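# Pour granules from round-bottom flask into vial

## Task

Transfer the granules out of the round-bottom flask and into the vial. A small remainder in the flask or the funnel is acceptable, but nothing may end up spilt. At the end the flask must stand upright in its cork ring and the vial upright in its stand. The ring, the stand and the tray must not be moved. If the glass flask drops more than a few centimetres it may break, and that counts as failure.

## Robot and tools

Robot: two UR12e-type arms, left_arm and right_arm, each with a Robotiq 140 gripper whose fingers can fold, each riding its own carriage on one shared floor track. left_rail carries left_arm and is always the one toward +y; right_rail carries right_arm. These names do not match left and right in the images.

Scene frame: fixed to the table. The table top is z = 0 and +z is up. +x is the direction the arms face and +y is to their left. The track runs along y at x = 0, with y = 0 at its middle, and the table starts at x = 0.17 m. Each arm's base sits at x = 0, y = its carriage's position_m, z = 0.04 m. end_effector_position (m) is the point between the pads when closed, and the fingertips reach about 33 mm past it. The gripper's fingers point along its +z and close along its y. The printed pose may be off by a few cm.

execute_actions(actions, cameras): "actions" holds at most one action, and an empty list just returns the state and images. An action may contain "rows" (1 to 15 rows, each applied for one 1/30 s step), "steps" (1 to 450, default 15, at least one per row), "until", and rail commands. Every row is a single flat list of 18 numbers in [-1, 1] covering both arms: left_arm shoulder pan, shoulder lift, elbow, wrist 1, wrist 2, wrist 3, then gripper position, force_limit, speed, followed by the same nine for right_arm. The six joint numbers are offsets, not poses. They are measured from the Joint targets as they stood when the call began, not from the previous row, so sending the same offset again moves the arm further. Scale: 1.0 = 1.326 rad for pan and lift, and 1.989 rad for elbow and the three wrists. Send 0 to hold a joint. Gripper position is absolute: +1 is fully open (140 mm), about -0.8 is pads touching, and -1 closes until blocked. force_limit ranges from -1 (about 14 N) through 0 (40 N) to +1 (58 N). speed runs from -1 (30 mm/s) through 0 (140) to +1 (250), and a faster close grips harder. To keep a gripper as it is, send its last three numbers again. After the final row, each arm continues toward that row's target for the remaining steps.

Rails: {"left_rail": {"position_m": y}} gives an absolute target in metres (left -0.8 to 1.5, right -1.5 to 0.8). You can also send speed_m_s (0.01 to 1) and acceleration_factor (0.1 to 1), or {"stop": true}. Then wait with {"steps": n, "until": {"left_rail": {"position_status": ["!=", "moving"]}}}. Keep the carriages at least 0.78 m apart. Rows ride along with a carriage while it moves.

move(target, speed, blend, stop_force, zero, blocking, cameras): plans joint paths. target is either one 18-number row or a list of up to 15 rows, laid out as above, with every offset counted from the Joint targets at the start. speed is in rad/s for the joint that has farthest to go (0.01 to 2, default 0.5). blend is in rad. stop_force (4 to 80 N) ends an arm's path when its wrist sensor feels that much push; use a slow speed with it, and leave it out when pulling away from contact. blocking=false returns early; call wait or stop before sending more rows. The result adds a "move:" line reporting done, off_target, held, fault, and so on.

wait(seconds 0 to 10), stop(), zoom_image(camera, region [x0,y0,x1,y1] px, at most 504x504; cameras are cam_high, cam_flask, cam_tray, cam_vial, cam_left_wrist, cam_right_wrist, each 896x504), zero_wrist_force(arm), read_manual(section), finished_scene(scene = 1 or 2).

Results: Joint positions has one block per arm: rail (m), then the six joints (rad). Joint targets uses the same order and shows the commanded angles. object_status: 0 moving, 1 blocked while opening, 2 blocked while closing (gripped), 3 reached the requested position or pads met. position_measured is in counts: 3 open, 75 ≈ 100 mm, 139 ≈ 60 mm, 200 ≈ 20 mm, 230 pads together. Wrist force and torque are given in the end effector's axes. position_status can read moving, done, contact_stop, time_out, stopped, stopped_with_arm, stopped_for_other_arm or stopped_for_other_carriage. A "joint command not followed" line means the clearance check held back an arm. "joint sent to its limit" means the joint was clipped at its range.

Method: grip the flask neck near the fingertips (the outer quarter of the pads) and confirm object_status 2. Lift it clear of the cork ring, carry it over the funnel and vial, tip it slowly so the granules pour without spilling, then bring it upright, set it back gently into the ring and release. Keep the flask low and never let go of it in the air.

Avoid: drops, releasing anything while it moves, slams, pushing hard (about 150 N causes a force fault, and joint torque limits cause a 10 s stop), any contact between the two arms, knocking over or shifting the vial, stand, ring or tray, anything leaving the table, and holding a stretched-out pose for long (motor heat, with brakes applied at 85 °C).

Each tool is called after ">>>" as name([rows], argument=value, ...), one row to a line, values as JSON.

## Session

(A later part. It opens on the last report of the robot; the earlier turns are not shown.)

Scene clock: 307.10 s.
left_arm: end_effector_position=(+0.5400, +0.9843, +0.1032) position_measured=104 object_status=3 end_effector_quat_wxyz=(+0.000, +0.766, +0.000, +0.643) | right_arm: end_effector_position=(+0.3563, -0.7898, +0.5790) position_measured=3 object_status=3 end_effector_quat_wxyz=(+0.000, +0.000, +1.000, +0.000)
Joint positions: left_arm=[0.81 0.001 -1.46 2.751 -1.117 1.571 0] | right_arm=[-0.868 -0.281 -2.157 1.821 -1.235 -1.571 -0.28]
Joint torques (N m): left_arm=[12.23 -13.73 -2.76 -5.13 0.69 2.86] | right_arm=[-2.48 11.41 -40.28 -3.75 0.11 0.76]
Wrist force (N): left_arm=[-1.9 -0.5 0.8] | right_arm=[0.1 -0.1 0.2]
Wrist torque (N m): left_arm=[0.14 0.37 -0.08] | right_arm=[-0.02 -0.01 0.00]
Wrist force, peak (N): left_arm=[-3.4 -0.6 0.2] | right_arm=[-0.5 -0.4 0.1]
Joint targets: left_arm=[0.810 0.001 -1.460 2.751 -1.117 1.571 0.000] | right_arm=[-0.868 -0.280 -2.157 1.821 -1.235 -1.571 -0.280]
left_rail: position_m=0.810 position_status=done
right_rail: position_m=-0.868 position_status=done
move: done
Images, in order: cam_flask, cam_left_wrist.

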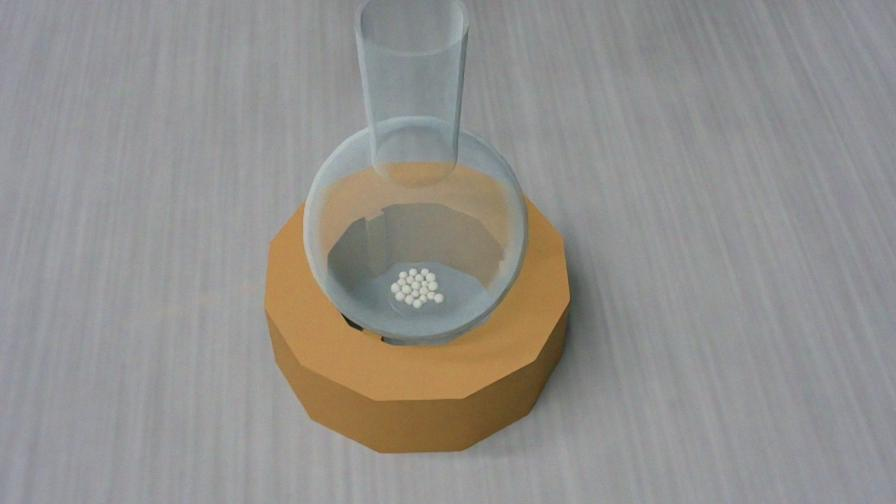

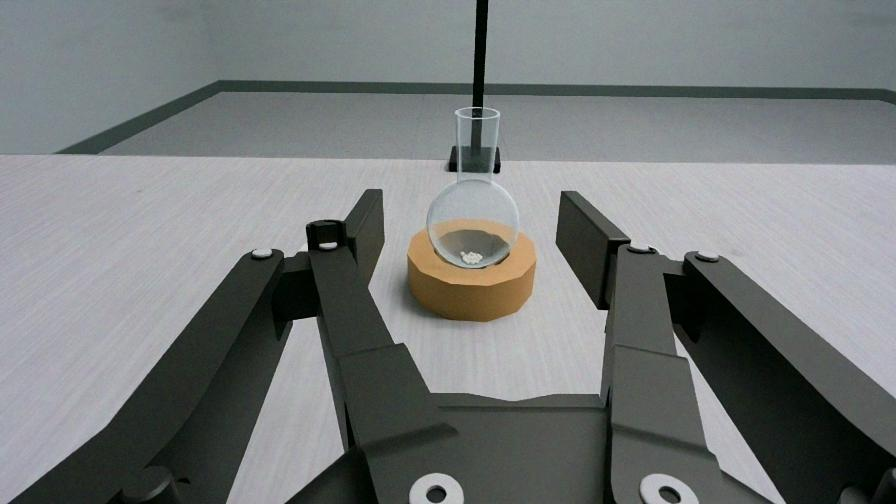

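>>> execute_actions([
  {"left_rail":{"position_m":0.804},"steps":60,"until":{"left_rail":{"position_status":["!=","moving"]}}},
], cameras=[])

>>> move(target=[-0.0008,0.0508,-0.0515,0.0177,0,0,0.1,0,-0.5,0,0,0,0,0,0,1,1,1], speed=0.2, cameras=["cam_left_wrist","cam_flask"])

>>> zoom_image(camera="cam_left_wrist", region=[340, 50, 600, 310])

Scene clock: 317.93 s.
Wrist force, peak (N): left_arm=[-1.7 -2.1 1.0] | right_arm=[-0.6 0.2 0.2]
Tool commands: left_gripper/position=+0.2 left_gripper/force_limit=+0.0 left_gripper/speed=+0.0 right_gripper/position=+1.0 right_gripper/force_limit=+1.0 right_gripper/speed=+1.0
left_rail: position_m=0.804 position_status=done
right_rail: position_m=-0.868 position_status=done

Scene clock: 319.03 s.
left_arm: end_effector_position=(+0.5997, +0.9777, +0.1028) position_measured=117 object_status=3 end_effector_quat_wxyz=(+0.001, +0.766, +0.000, +0.643) | right_arm: end_effector_position=(+0.3563, -0.7898, +0.5790) position_measured=3 object_status=3 end_effector_quat_wxyz=(+0.000, +0.000, +1.000, +0.000)
Joint positions: left_arm=[0.804 0 -1.392 2.65 -1.082 1.571 0] | right_arm=[-0.868 -0.281 -2.157 1.821 -1.235 -1.571 -0.28]
Joint torques (N m): left_arm=[-11.71 -18.31 -27.16 0.25 0.75 2.84] | right_arm=[1.61 13.85 -41.47 -3.54 -0.17 0.86]
Wrist force (N): left_arm=[-2.0 -0.5 0.7] | right_arm=[-0.4 0.1 0.0]
Wrist torque (N m): left_arm=[0.10 0.38 -0.09] | right_arm=[0.02 0.08 0.00]
Wrist force, peak (N): left_arm=[-1.8 -0.7 1.6] | right_arm=[-0.2 0.5 0.0]
Joint targets: left_arm=[0.804 -0.001 -1.392 2.649 -1.082 1.571 0.000] | right_arm=[-0.868 -0.280 -2.157 1.821 -1.235 -1.571 -0.280]
left_rail: position_m=0.804 position_status=done
right_rail: position_m=-0.868 position_status=done
move: done
Images, in order: cam_flask, cam_left_wrist.

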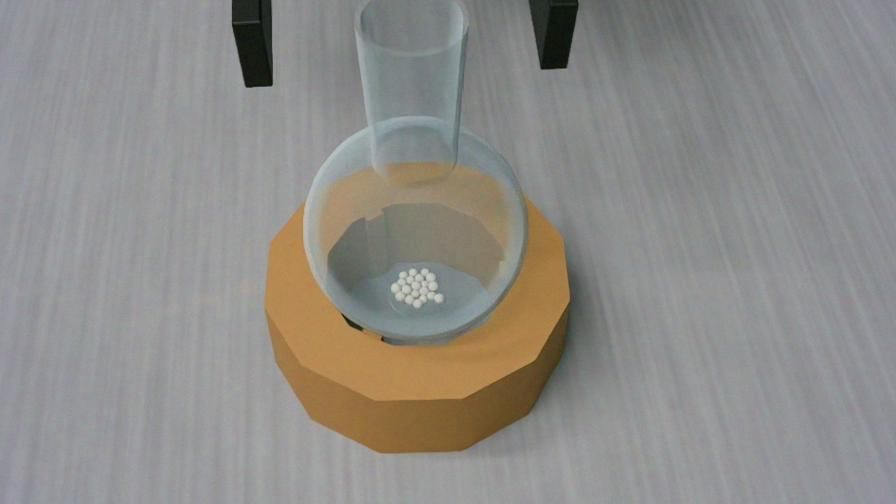

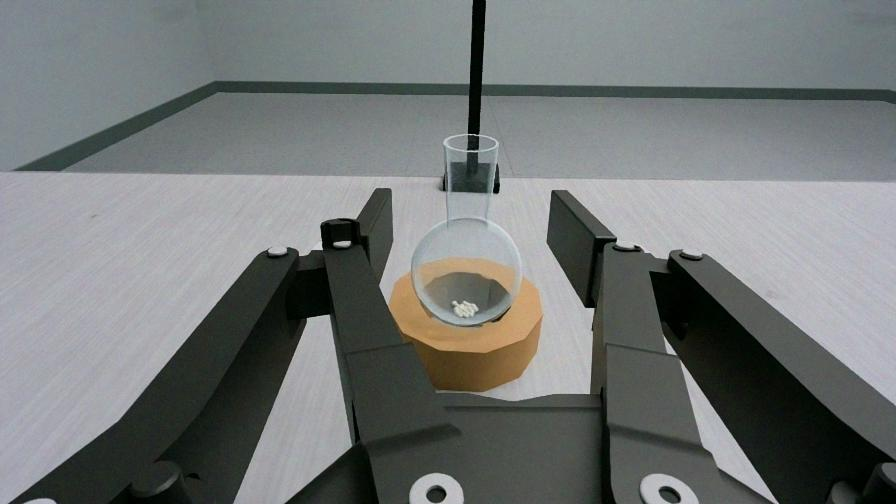

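Scaled by 1.938 from the camera's 896x504 image, which has a finer 1280x720 frame.

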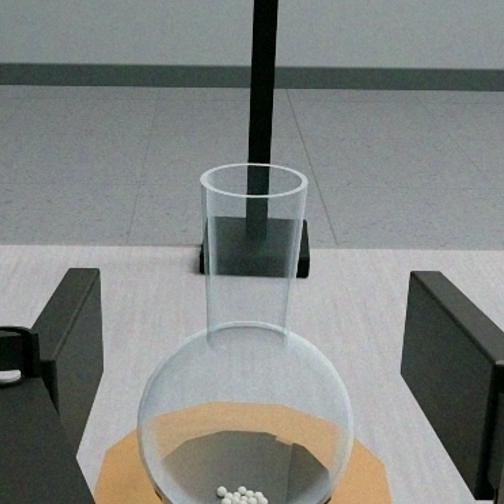

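>>> move(target=[0,0.0264,-0.0291,0.0115,0,0,0.1,0,-0.5,0,0,0,0,0,0,1,1,1], speed=0.1, cameras=["cam_left_wrist","cam_flask"])

>>> zoom_image(camera="cam_left_wrist", region=[340, 100, 600, 360])

Scene clock: 326.57 s.
left_arm: end_effector_position=(+0.6332, +0.9777, +0.1028) position_measured=117 object_status=3 end_effector_quat_wxyz=(+0.001, +0.766, +0.000, +0.643) | right_arm: end_effector_position=(+0.3563, -0.7898, +0.5790) position_measured=3 object_status=3 end_effector_quat_wxyz=(+0.000, +0.000, +1.000, +0.000)
Joint positions: left_arm=[0.804 -0.001 -1.357 2.592 -1.059 1.571 0] | right_arm=[-0.868 -0.281 -2.157 1.821 -1.235 -1.571 -0.281]
Joint torques (N m): left_arm=[-9.72 -25.88 -26.87 0.06 0.96 3.1] | right_arm=[-1.88 7.4 -41.4 -3.61 -0.17 0.88]
Wrist force (N): left_arm=[-2.0 -0.5 0.5] | right_arm=[-0.3 0.0 0.1]
Wrist torque (N m): left_arm=[0.11 0.39 -0.10] | right_arm=[0.01 0.06 0.00]
Wrist force, peak (N): left_arm=[-2.2 -0.8 0.7] | right_arm=[-0.8 0.2 -0.2]
Joint targets: left_arm=[0.804 -0.001 -1.357 2.591 -1.059 1.571 0.000] | right_arm=[-0.868 -0.280 -2.157 1.821 -1.235 -1.571 -0.280]
left_rail: position_m=0.804 position_status=done
right_rail: position_m=-0.868 position_status=done
move: done
Images, in order: cam_flask, cam_left_wrist.

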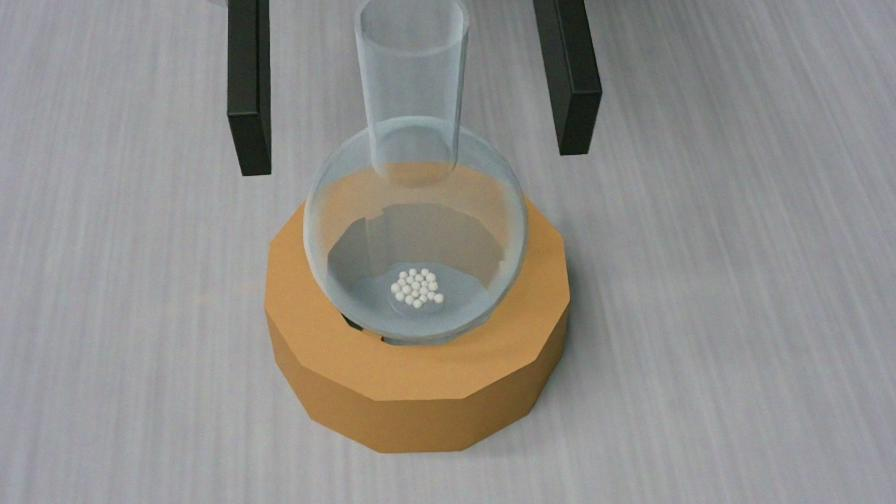

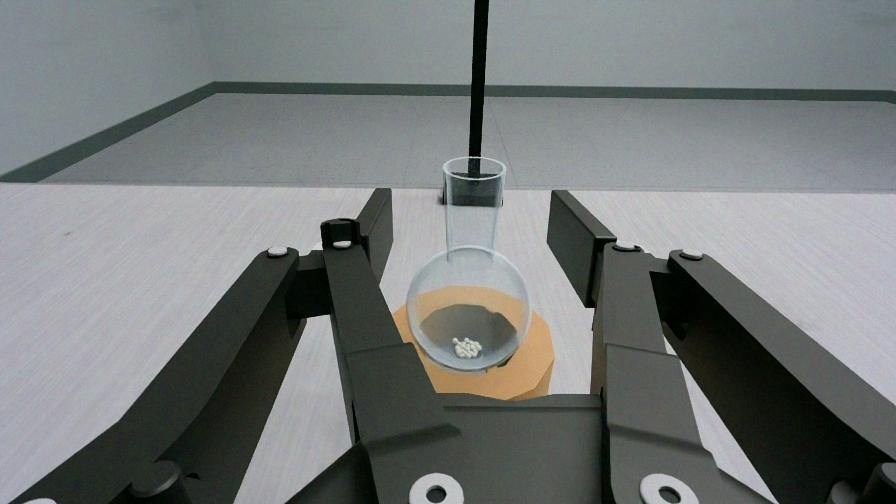

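Scaled by 1.938 from the camera's 896x504 image, which has a finer 1280x720 frame.

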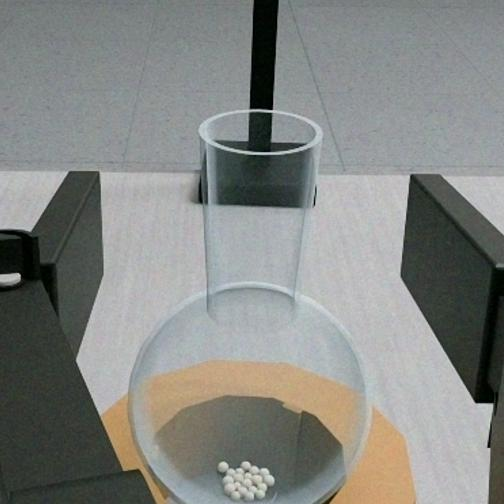

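>>> execute_actions([
  {"rows":[[0,0,0,0,0,0,-1,-0.1,-1,0,0,0,0,0,0,1,1,1]],"steps":110},
], cameras=["cam_left_wrist","cam_flask"])

Scene clock: 338.20 s.
left_arm: end_effector_position=(+0.6334, +0.9777, +0.1028) position_measured=195 object_status=2 end_effector_quat_wxyz=(+0.001, +0.766, +0.000, +0.643) | right_arm: end_effector_position=(+0.3563, -0.7898, +0.5790) position_measured=3 object_status=3 end_effector_quat_wxyz=(+0.000, +0.000, +1.000, +0.000)
Joint positions: left_arm=[0.804 -0.001 -1.357 2.591 -1.059 1.571 0] | right_arm=[-0.868 -0.28 -2.157 1.821 -1.235 -1.571 -0.281]
Joint torques (N m): left_arm=[-9.17 -26.75 -11.46 -2.17 0.81 2.84] | right_arm=[-0.44 11.16 -42.14 -3.61 0.11 0.78]
Wrist force (N): left_arm=[-1.8 -0.5 0.5] | right_arm=[-0.4 0.3 0.0]
Wrist torque (N m): left_arm=[0.08 0.33 -0.10] | right_arm=[0.06 0.08 0.00]
Wrist force, peak (N): left_arm=[-2.3 -1.0 0.7] | right_arm=[-0.6 -0.2 0.3]
Joint targets: left_arm=[0.804 -0.001 -1.357 2.591 -1.059 1.571 0.000] | right_arm=[-0.868 -0.280 -2.157 1.821 -1.235 -1.571 -0.280]
left_rail: position_m=0.804 position_status=done
right_rail: position_m=-0.868 position_status=done
Images, in order: cam_flask, cam_left_wrist.

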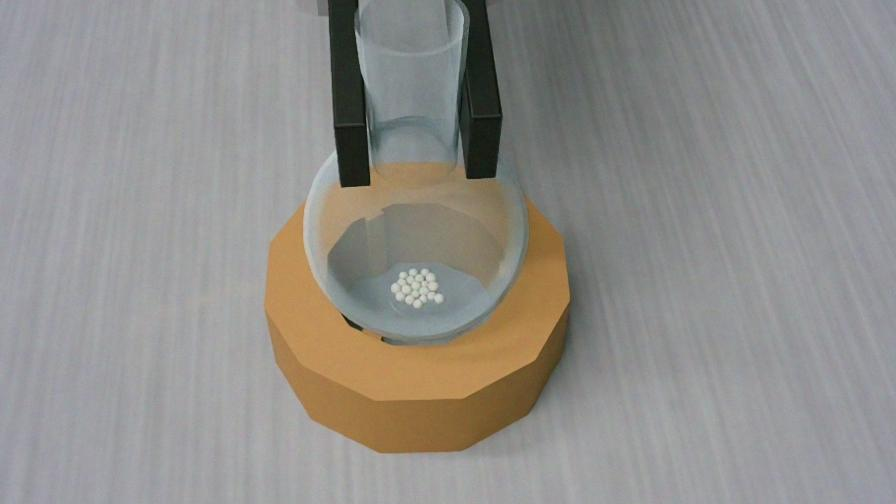

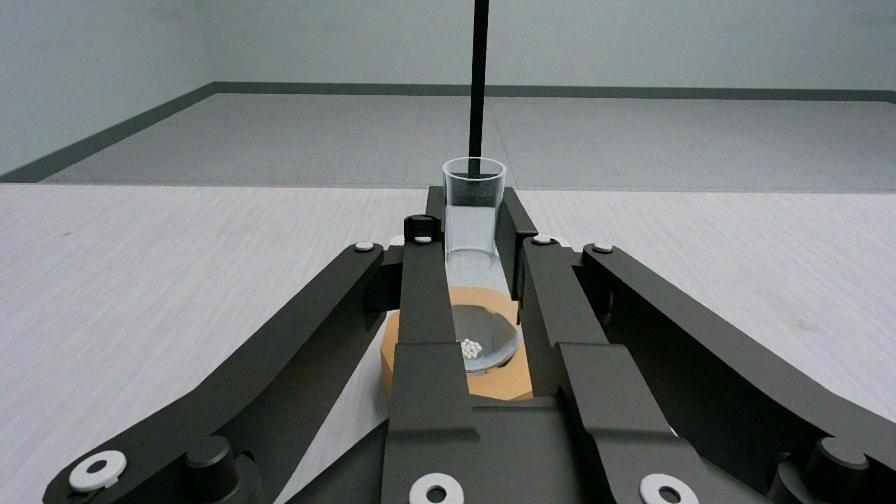

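>>> move([
  [0,-0.0694,-0.0065,0.0525,0,0,-1,-0.1,-1,0,0,0,0,0,0,1,1,1],
  [0,-0.2723,-0.0495,0.2308,0,0,-1,-0.1,-1,0,0,0,0,0,0,1,1,1],
], speed=[0.1,0.3], blend=0.02, cameras=["cam_left_wrist","cam_flask"])

Scene clock: 356.53 s.
left_arm: end_effector_position=(+0.6333, +0.9777, +0.2498) position_measured=195 object_status=2 end_effector_quat_wxyz=(+0.001, +0.766, +0.000, +0.643) | right_arm: end_effector_position=(+0.3563, -0.7898, +0.5790) position_measured=3 object_status=3 end_effector_quat_wxyz=(+0.000, +0.000, +1.000, +0.000)
Joint positions: left_arm=[0.804 -0.001 -1.718 2.493 -0.601 1.571 0] | right_arm=[-0.868 -0.28 -2.157 1.821 -1.235 -1.571 -0.281]
Joint torques (N m): left_arm=[-6.09 -33.34 -45.2 -0.68 0.84 2.86] | right_arm=[-1.88 13.33 -42.42 -3.76 -0.11 0.42]
Wrist force (N): left_arm=[-2.1 0.0 0.8] | right_arm=[-0.2 -0.2 0.0]
Wrist torque (N m): left_arm=[0.22 0.28 -0.11] | right_arm=[-0.03 0.04 0.00]
Wrist force, peak (N): left_arm=[-2.9 0.0 0.4] | right_arm=[-0.5 0.6 0.3]
Joint targets: left_arm=[0.804 -0.001 -1.718 2.493 -0.600 1.571 0.000] | right_arm=[-0.868 -0.280 -2.157 1.821 -1.235 -1.571 -0.280]
left_rail: position_m=0.804 position_status=done
right_rail: position_m=-0.868 position_status=done
move: done
Images, in order: cam_flask, cam_left_wrist.

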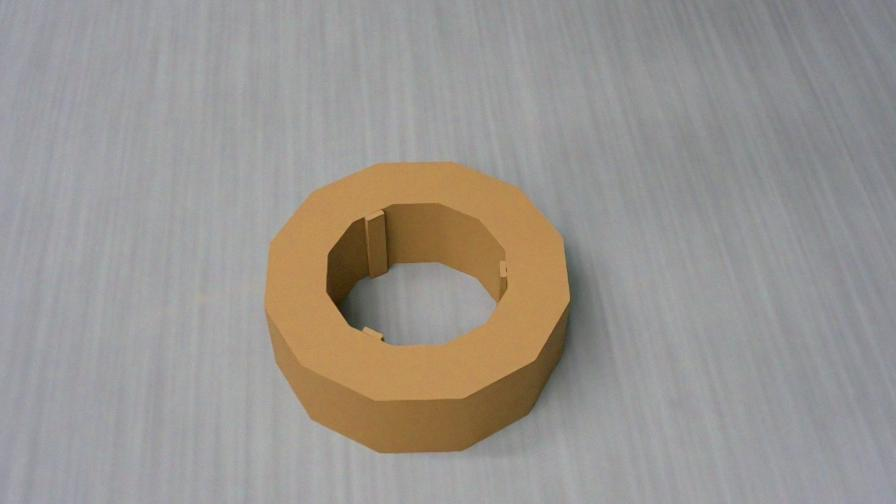

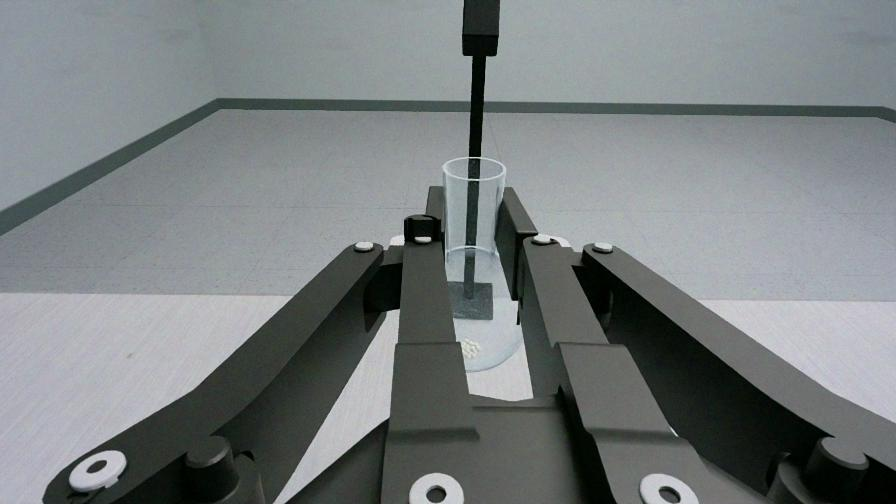

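>>> execute_actions([
  {"left_rail":{"position_m":0.10},"steps":150,"until":{"left_rail":{"position_status":["!=","moving"]}}},
], cameras=[])

>>> move(target=[0.0008,-0.0161,0.0673,-0.0568,0,-0.9,-1,-0.1,-1,0,0,0,0,0,0,1,1,1], speed=0.5, cameras=["cam_left_wrist","cam_vial","cam_tray","cam_high"])

Scene clock: 392.30 s.
Wrist force, peak (N): left_arm=[-2.2 -1.9 0.6] | right_arm=[-0.2 0.9 -0.3]
Tool commands: left_gripper/position=-1.0 left_gripper/force_limit=-0.1 left_gripper/speed=-1.0 right_gripper/position=+1.0 right_gripper/force_limit=+1.0 right_gripper/speed=+1.0
left_rail: position_m=0.100 position_status=done
right_rail: position_m=-0.868 position_status=done

Scene clock: 396.63 s.
left_arm: end_effector_position=(+0.5728, +0.2743, +0.2047) position_measured=195 object_status=2 end_effector_quat_wxyz=(+0.502, +0.479, +0.598, +0.402) | right_arm: end_effector_position=(+0.3563, -0.7898, +0.5790) position_measured=3 object_status=3 end_effector_quat_wxyz=(+0.000, +0.000, +1.000, +0.000)
Joint positions: left_arm=[0.1 0.001 -1.74 2.627 -0.713 1.571 -1.79] | right_arm=[-0.868 -0.281 -2.157 1.821 -1.235 -1.571 -0.281]
Joint torques (N m): left_arm=[13.17 -28.99 -18.55 -4.45 0.86 -2.37] | right_arm=[-1.04 13.21 -41.14 -3.56 0.15 0.8]
Wrist force (N): left_arm=[-0.4 -0.1 0.3] | right_arm=[0.0 0.0 0.3]
Wrist torque (N m): left_arm=[0.18 0.09 -0.11] | right_arm=[0.00 0.00 0.00]
Wrist force, peak (N): left_arm=[-2.4 -0.1 0.7] | right_arm=[-0.6 0.2 -0.1]
Joint targets: left_arm=[0.100 0.001 -1.740 2.627 -0.713 1.571 -1.790] | right_arm=[-0.868 -0.280 -2.157 1.821 -1.235 -1.571 -0.280]
left_rail: position_m=0.100 position_status=done
right_rail: position_m=-0.868 position_status=done
move: done
Images, in order: cam_high, cam_tray, cam_vial, cam_left_wrist.

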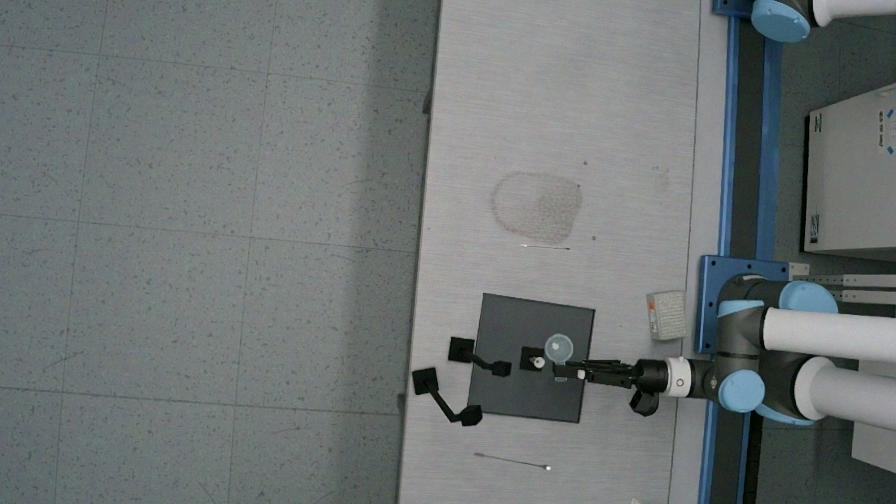

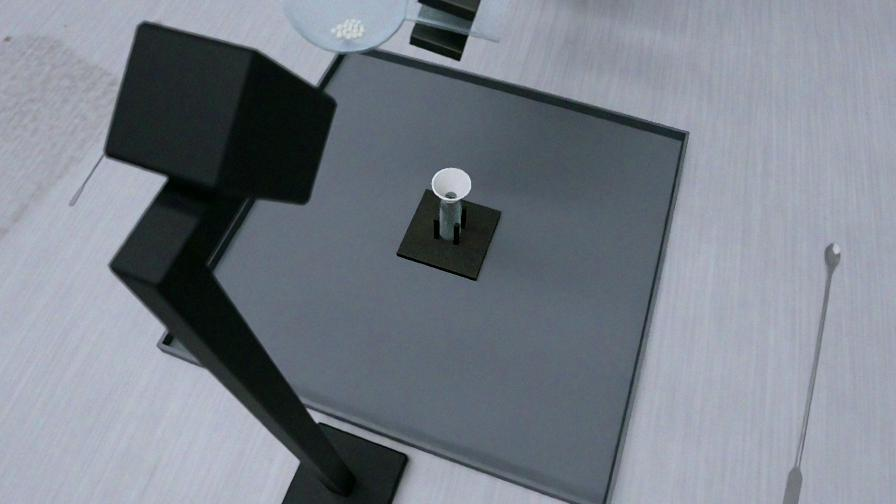

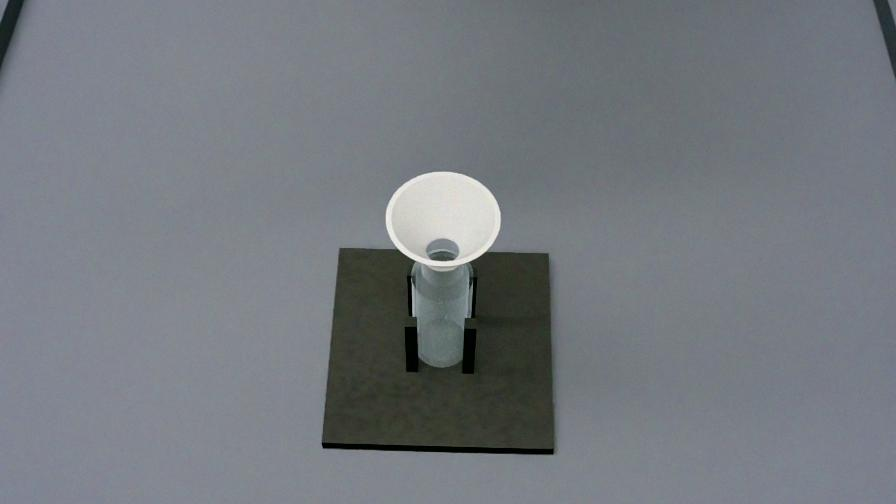

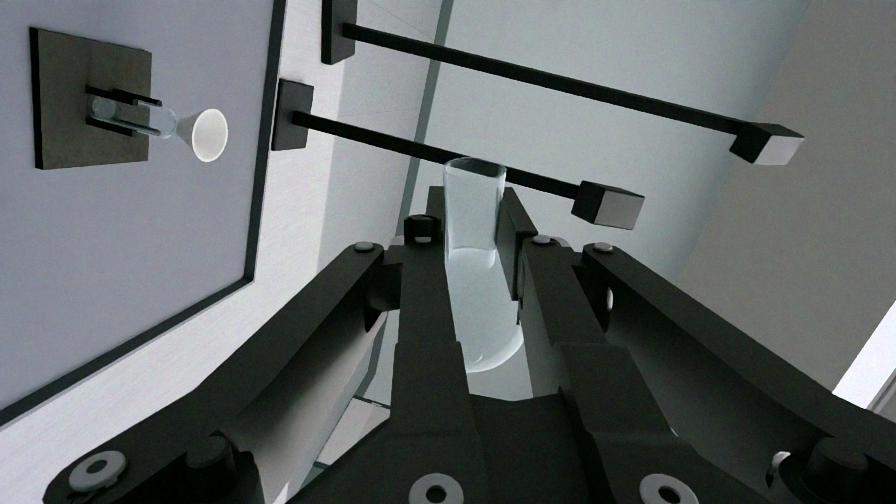

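>>> move(target=[0,0.1958,0.0307,-0.161,0,-0.156,-1,-0.1,-1,0,0,0,0,0,0,1,1,1], speed=0.25, cameras=["cam_left_wrist","cam_vial","cam_tray"])

>>> zoom_image(camera="cam_tray", region=[300, 60, 580, 300])

Scene clock: 420.80 s.
left_arm: end_effector_position=(+0.5731, +0.2743, +0.1196) position_measured=195 object_status=2 end_effector_quat_wxyz=(+0.558, +0.381, +0.664, +0.320) | right_arm: end_effector_position=(+0.3563, -0.7898, +0.5790) position_measured=3 object_status=3 end_effector_quat_wxyz=(+0.000, +0.000, +1.000, +0.000)
Joint positions: left_arm=[0.1 0.001 -1.48 2.688 -1.033 1.571 -2.1] | right_arm=[-0.868 -0.281 -2.157 1.821 -1.235 -1.571 -0.28]
Joint torques (N m): left_arm=[10.42 -17.76 -6.99 -4.96 1.05 -2.81] | right_arm=[-2.95 10.32 -43.01 -4 -0.41 0.85]
Wrist force (N): left_arm=[0.0 0.5 -0.1] | right_arm=[0.1 0.3 0.1]
Wrist torque (N m): left_arm=[0.32 -0.04 -0.11] | right_arm=[0.08 -0.01 0.00]
Wrist force, peak (N): left_arm=[-0.6 1.1 0.1] | right_arm=[-0.6 0.5 0.2]
Joint targets: left_arm=[0.100 0.001 -1.480 2.688 -1.033 1.571 -2.101] | right_arm=[-0.868 -0.280 -2.157 1.821 -1.235 -1.571 -0.280]
left_rail: position_m=0.100 position_status=done
right_rail: position_m=-0.868 position_status=done
move: done
Images, in order: cam_tray, cam_vial, cam_left_wrist.

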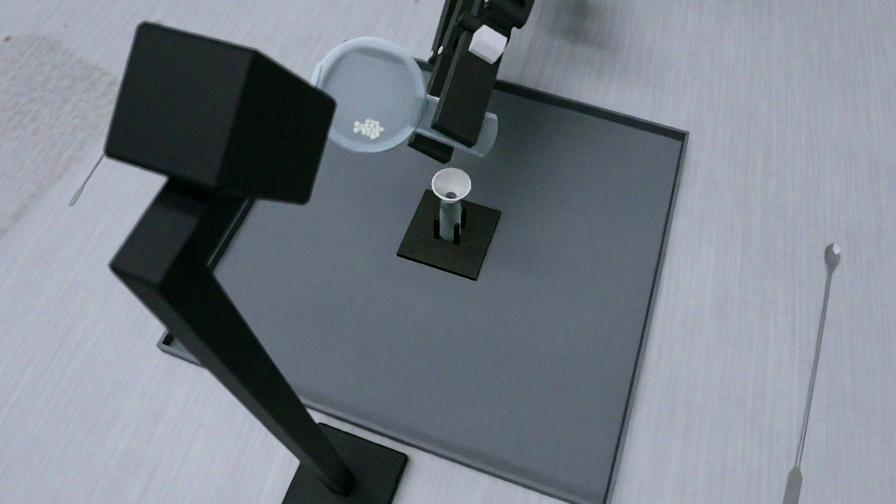

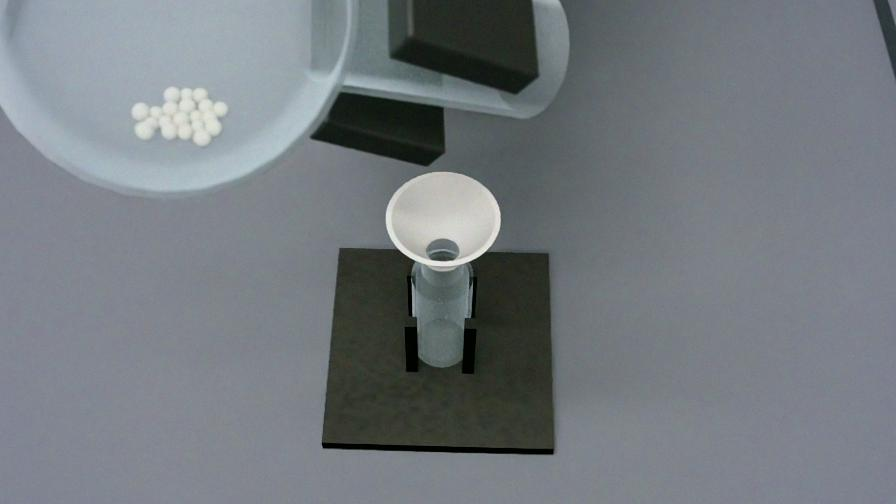

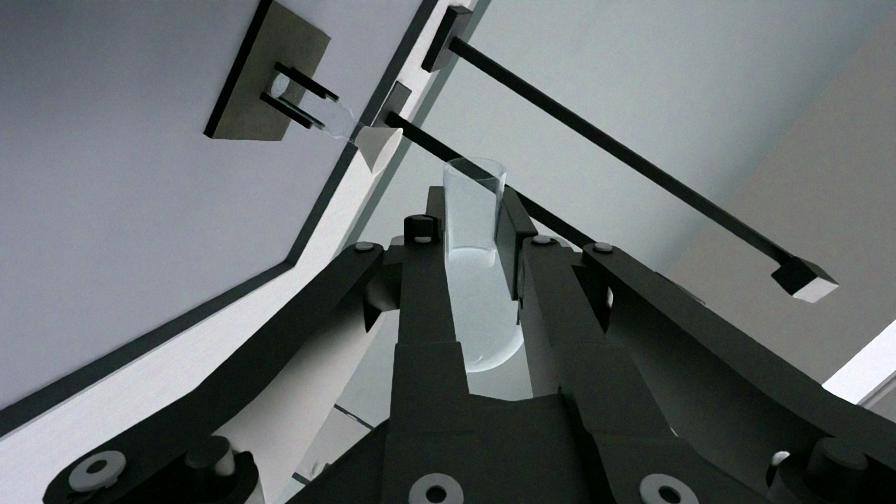

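Scaled by 1.800 from the camera's 896x504 image, which has a finer 1280x720 frame.

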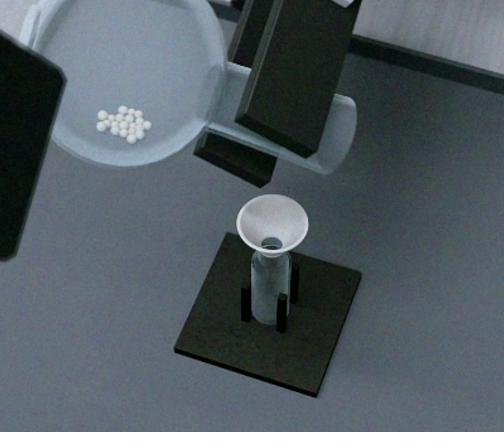

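>>> move(target=[0,0.0291,0.0026,-0.0223,0,-0.1307,-1,-0.1,-1,0,0,0,0,0,0,1,1,1], speed=0.12, cameras=["cam_left_wrist","cam_vial","cam_tray"])

>>> zoom_image(camera="cam_tray", region=[300, 60, 580, 300])

>>> zoom_image(camera="cam_left_wrist", region=[340, 60, 560, 260])

Scene clock: 432.57 s.
left_arm: end_effector_position=(+0.5731, +0.2743, +0.1087) position_measured=195 object_status=2 end_effector_quat_wxyz=(+0.595, +0.292, +0.708, +0.245) | right_arm: end_effector_position=(+0.3563, -0.7898, +0.5790) position_measured=3 object_status=3 end_effector_quat_wxyz=(+0.000, +0.000, +1.000, +0.000)
Joint positions: left_arm=[0.1 0.001 -1.441 2.693 -1.078 1.571 -2.36] | right_arm=[-0.868 -0.28 -2.157 1.821 -1.235 -1.571 -0.281]
Joint torques (N m): left_arm=[9.33 -18.35 -4.39 -4.27 1.25 -2.48] | right_arm=[-1.64 14.07 -43.39 -3.81 -0.18 0.8]
Wrist force (N): left_arm=[-0.2 0.1 0.2] | right_arm=[-0.2 0.2 -0.1]
Wrist torque (N m): left_arm=[0.15 -0.04 -0.12] | right_arm=[0.05 0.05 0.00]
Wrist force, peak (N): left_arm=[-0.1 1.0 0.1] | right_arm=[-0.7 0.2 0.1]
Joint targets: left_arm=[0.100 0.001 -1.441 2.693 -1.078 1.571 -2.360] | right_arm=[-0.868 -0.280 -2.157 1.821 -1.235 -1.571 -0.280]
left_rail: position_m=0.100 position_status=done
right_rail: position_m=-0.868 position_status=done
move: done
Images, in order: cam_tray, cam_vial, cam_left_wrist.

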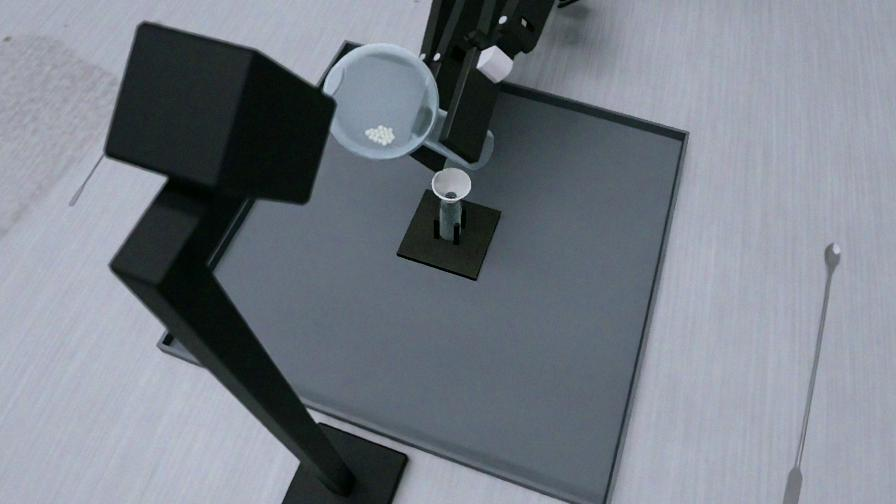

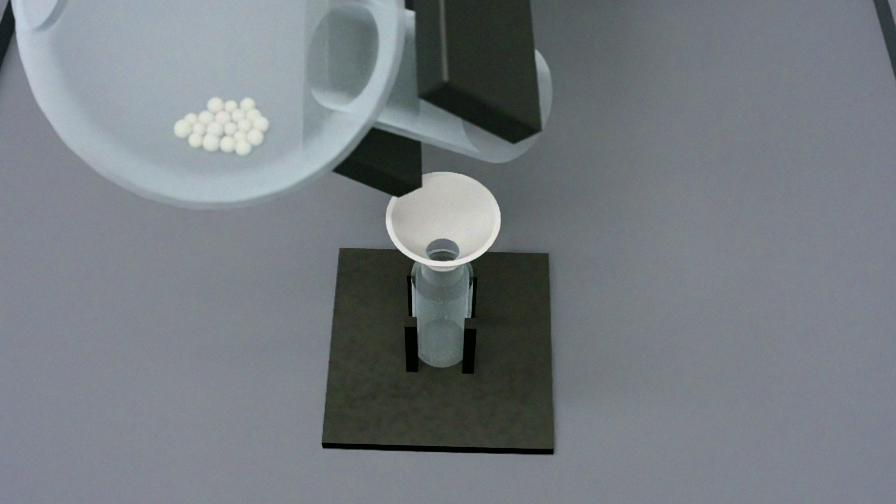

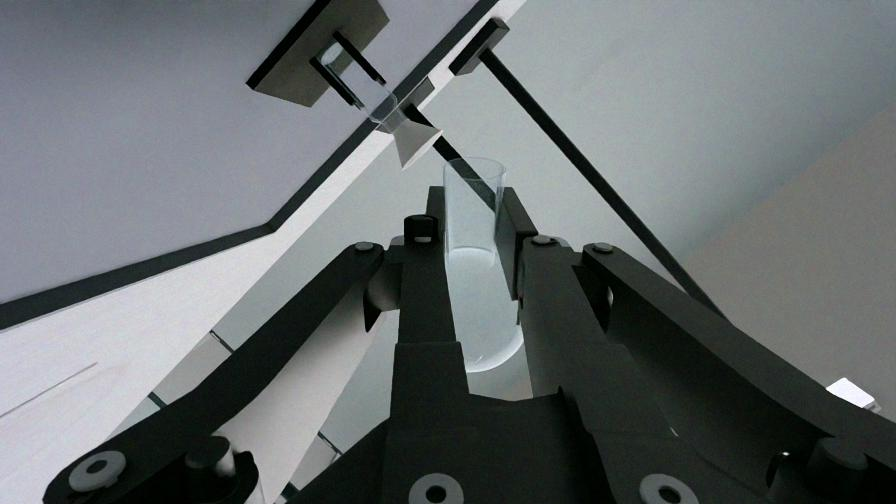

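Scaled by 1.800 from the camera's 896x504 image, which has a finer 1280x720 frame.

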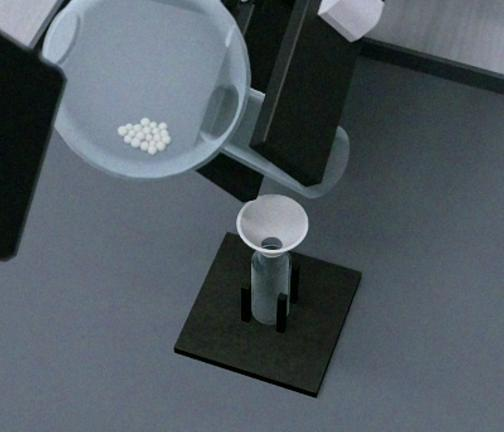

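Scaled by 2.291 from the camera's 896x504 image, which has a finer 1280x720 frame.

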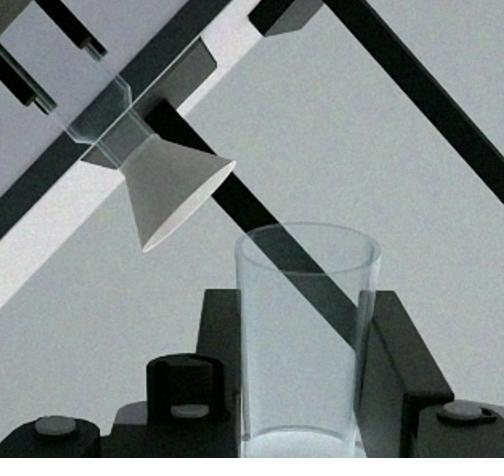

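>>> move(target=[0,0.0078,0.0008,-0.0057,0,-0.1297,-1,-0.1,-1,0,0,0,0,0,0,1,1,1], speed=0.1, cameras=["cam_left_wrist","cam_vial","cam_tray"])

>>> zoom_image(camera="cam_tray", region=[300, 60, 580, 300])

>>> zoom_image(camera="cam_left_wrist", region=[340, 60, 560, 260])

Scene clock: 454.57 s.
left_arm: end_effector_position=(+0.5728, +0.2743, +0.1056) position_measured=195 object_status=2 end_effector_quat_wxyz=(+0.621, +0.198, +0.740, +0.166) | right_arm: end_effector_position=(+0.3563, -0.7898, +0.5790) position_measured=3 object_status=3 end_effector_quat_wxyz=(+0.000, +0.000, +1.000, +0.000)
Joint positions: left_arm=[0.1 0.001 -1.431 2.694 -1.089 1.571 -2.618] | right_arm=[-0.868 -0.281 -2.157 1.821 -1.235 -1.571 -0.28]
Joint torques (N m): left_arm=[4.69 -18.54 -4.18 -4.51 1.17 -2.6] | right_arm=[-0.49 7.3 -43.08 -4.15 -0.07 0.98]
Wrist force (N): left_arm=[-0.3 0.2 -0.2] | right_arm=[-0.3 0.3 0.1]
Wrist torque (N m): left_arm=[0.14 -0.05 -0.13] | right_arm=[0.06 0.06 0.00]
Wrist force, peak (N): left_arm=[0.4 1.1 -0.1] | right_arm=[-0.7 -0.2 -0.1]
Joint targets: left_arm=[0.100 0.001 -1.431 2.694 -1.089 1.571 -2.618] | right_arm=[-0.868 -0.280 -2.157 1.821 -1.235 -1.571 -0.280]
left_rail: position_m=0.100 position_status=done
right_rail: position_m=-0.868 position_status=done
move: done
Images, in order: cam_tray, cam_vial, cam_left_wrist.

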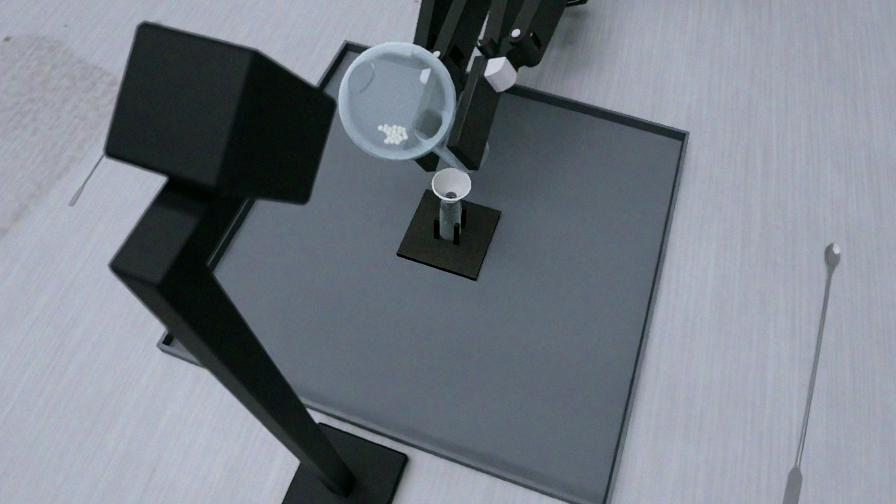

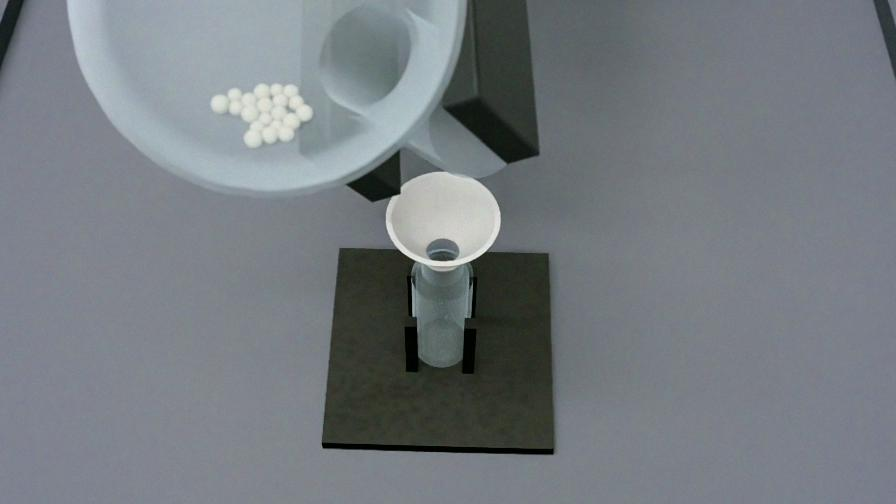

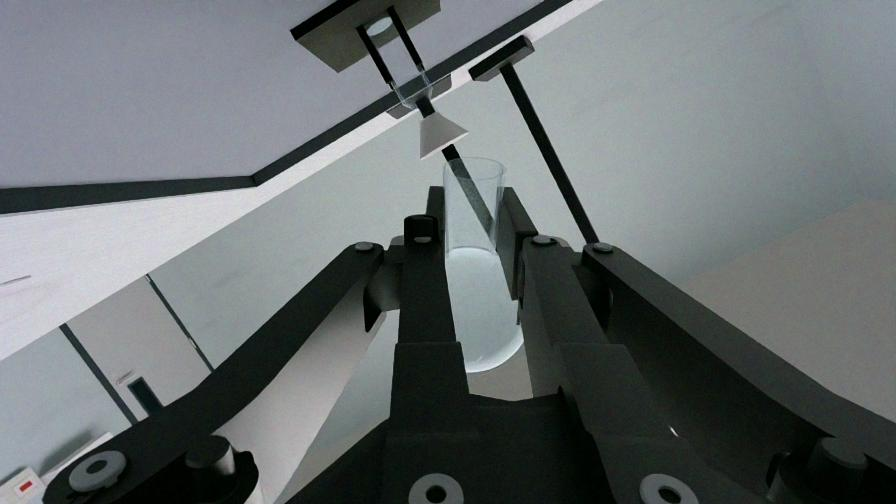

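Scaled by 1.800 from the camera's 896x504 image, which has a finer 1280x720 frame.

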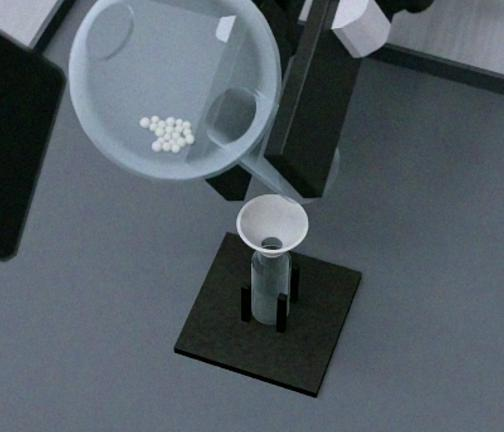

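Scaled by 2.291 from the camera's 896x504 image, which has a finer 1280x720 frame.

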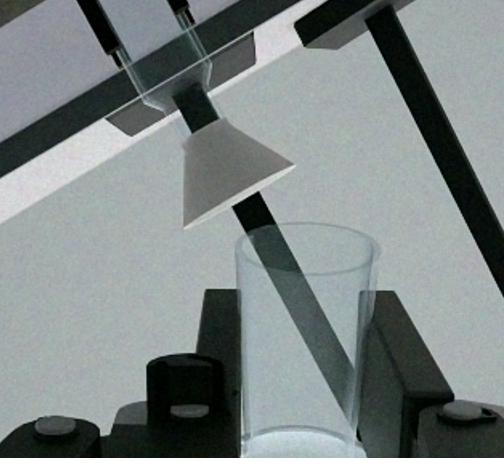

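>>> move(target=[0,0.0112,0.0008,-0.0081,0,-0.0664,-1,-0.1,-1,0,0,0,0,0,0,1,1,1], speed=0.06, cameras=["cam_left_wrist","cam_vial","cam_tray"])

>>> zoom_image(camera="cam_left_wrist", region=[340, 60, 560, 260])

Scene clock: 476.70 s.
left_arm: end_effector_position=(+0.5728, +0.2743, +0.1014) position_measured=195 object_status=2 end_effector_quat_wxyz=(+0.630, +0.149, +0.751, +0.125) | right_arm: end_effector_position=(+0.3563, -0.7898, +0.5790) position_measured=3 object_status=3 end_effector_quat_wxyz=(+0.000, +0.000, +1.000, +0.000)
Joint positions: left_arm=[0.1 0.001 -1.416 2.696 -1.105 1.571 -2.75] | right_arm=[-0.868 -0.28 -2.157 1.821 -1.235 -1.571 -0.28]
Joint torques (N m): left_arm=[1.4 -18.98 -3.19 -4.69 1.33 -2.99] | right_arm=[-1.56 10.93 -42.29 -4.15 -0.52 1.17]
Wrist force (N): left_arm=[0.1 0.1 -0.6] | right_arm=[0.0 0.1 -0.1]
Wrist torque (N m): left_arm=[0.06 -0.13 -0.17] | right_arm=[0.02 0.00 -0.01]
Wrist force, peak (N): left_arm=[0.1 1.0 -0.3] | right_arm=[-0.5 0.3 0.4]
Joint targets: left_arm=[0.100 0.001 -1.416 2.696 -1.105 1.571 -2.750] | right_arm=[-0.868 -0.280 -2.157 1.821 -1.235 -1.571 -0.280]
left_rail: position_m=0.100 position_status=done
right_rail: position_m=-0.868 position_status=done
move: done
Images, in order: cam_tray, cam_vial, cam_left_wrist.

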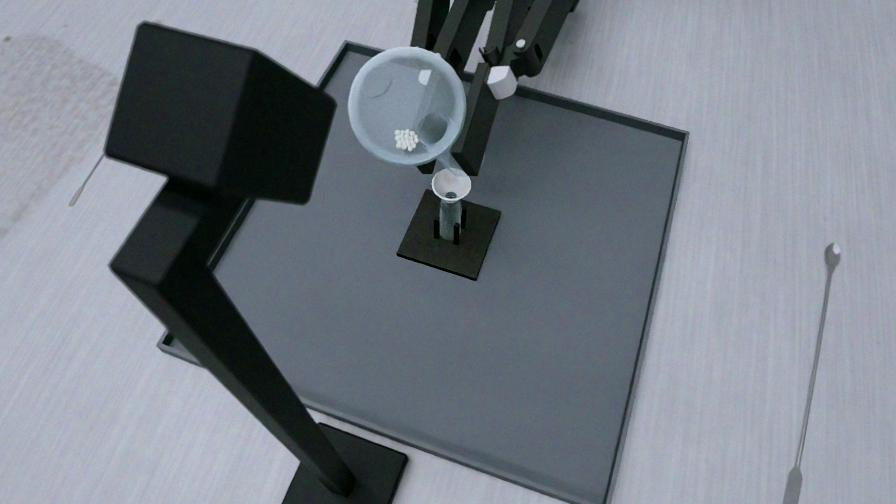

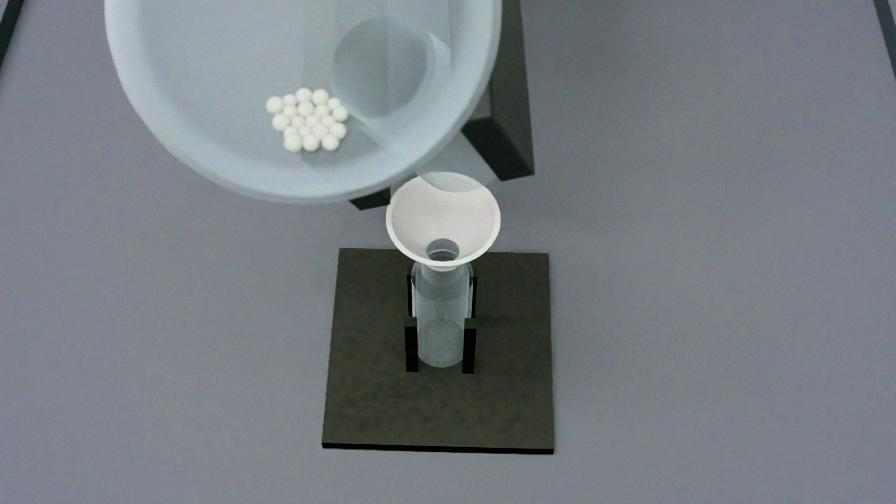

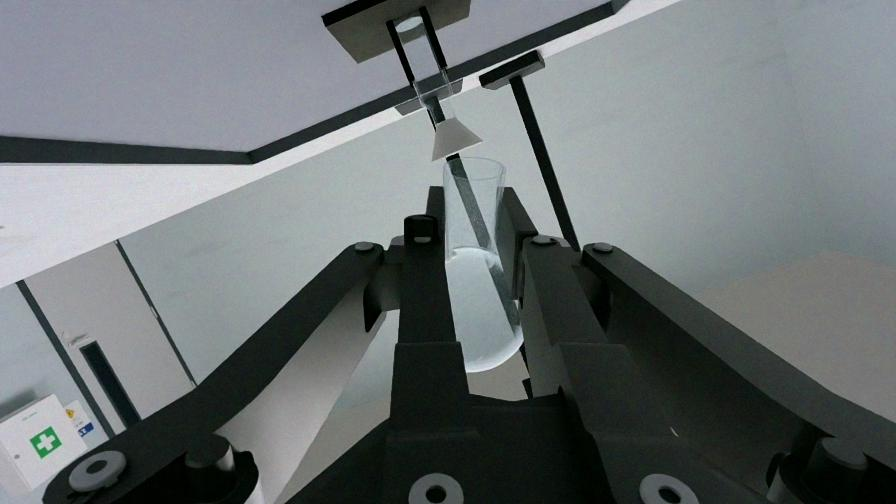

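Scaled by 2.291 from the camera's 896x504 image, which has a finer 1280x720 frame.

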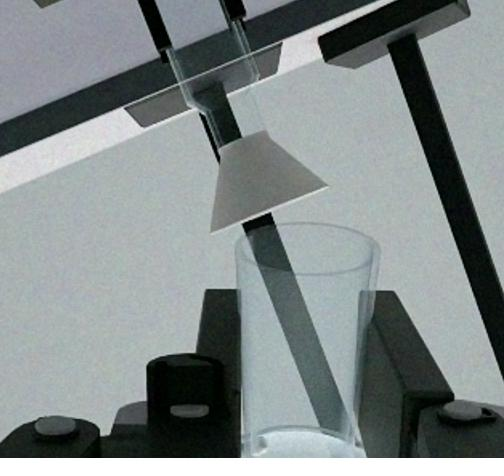

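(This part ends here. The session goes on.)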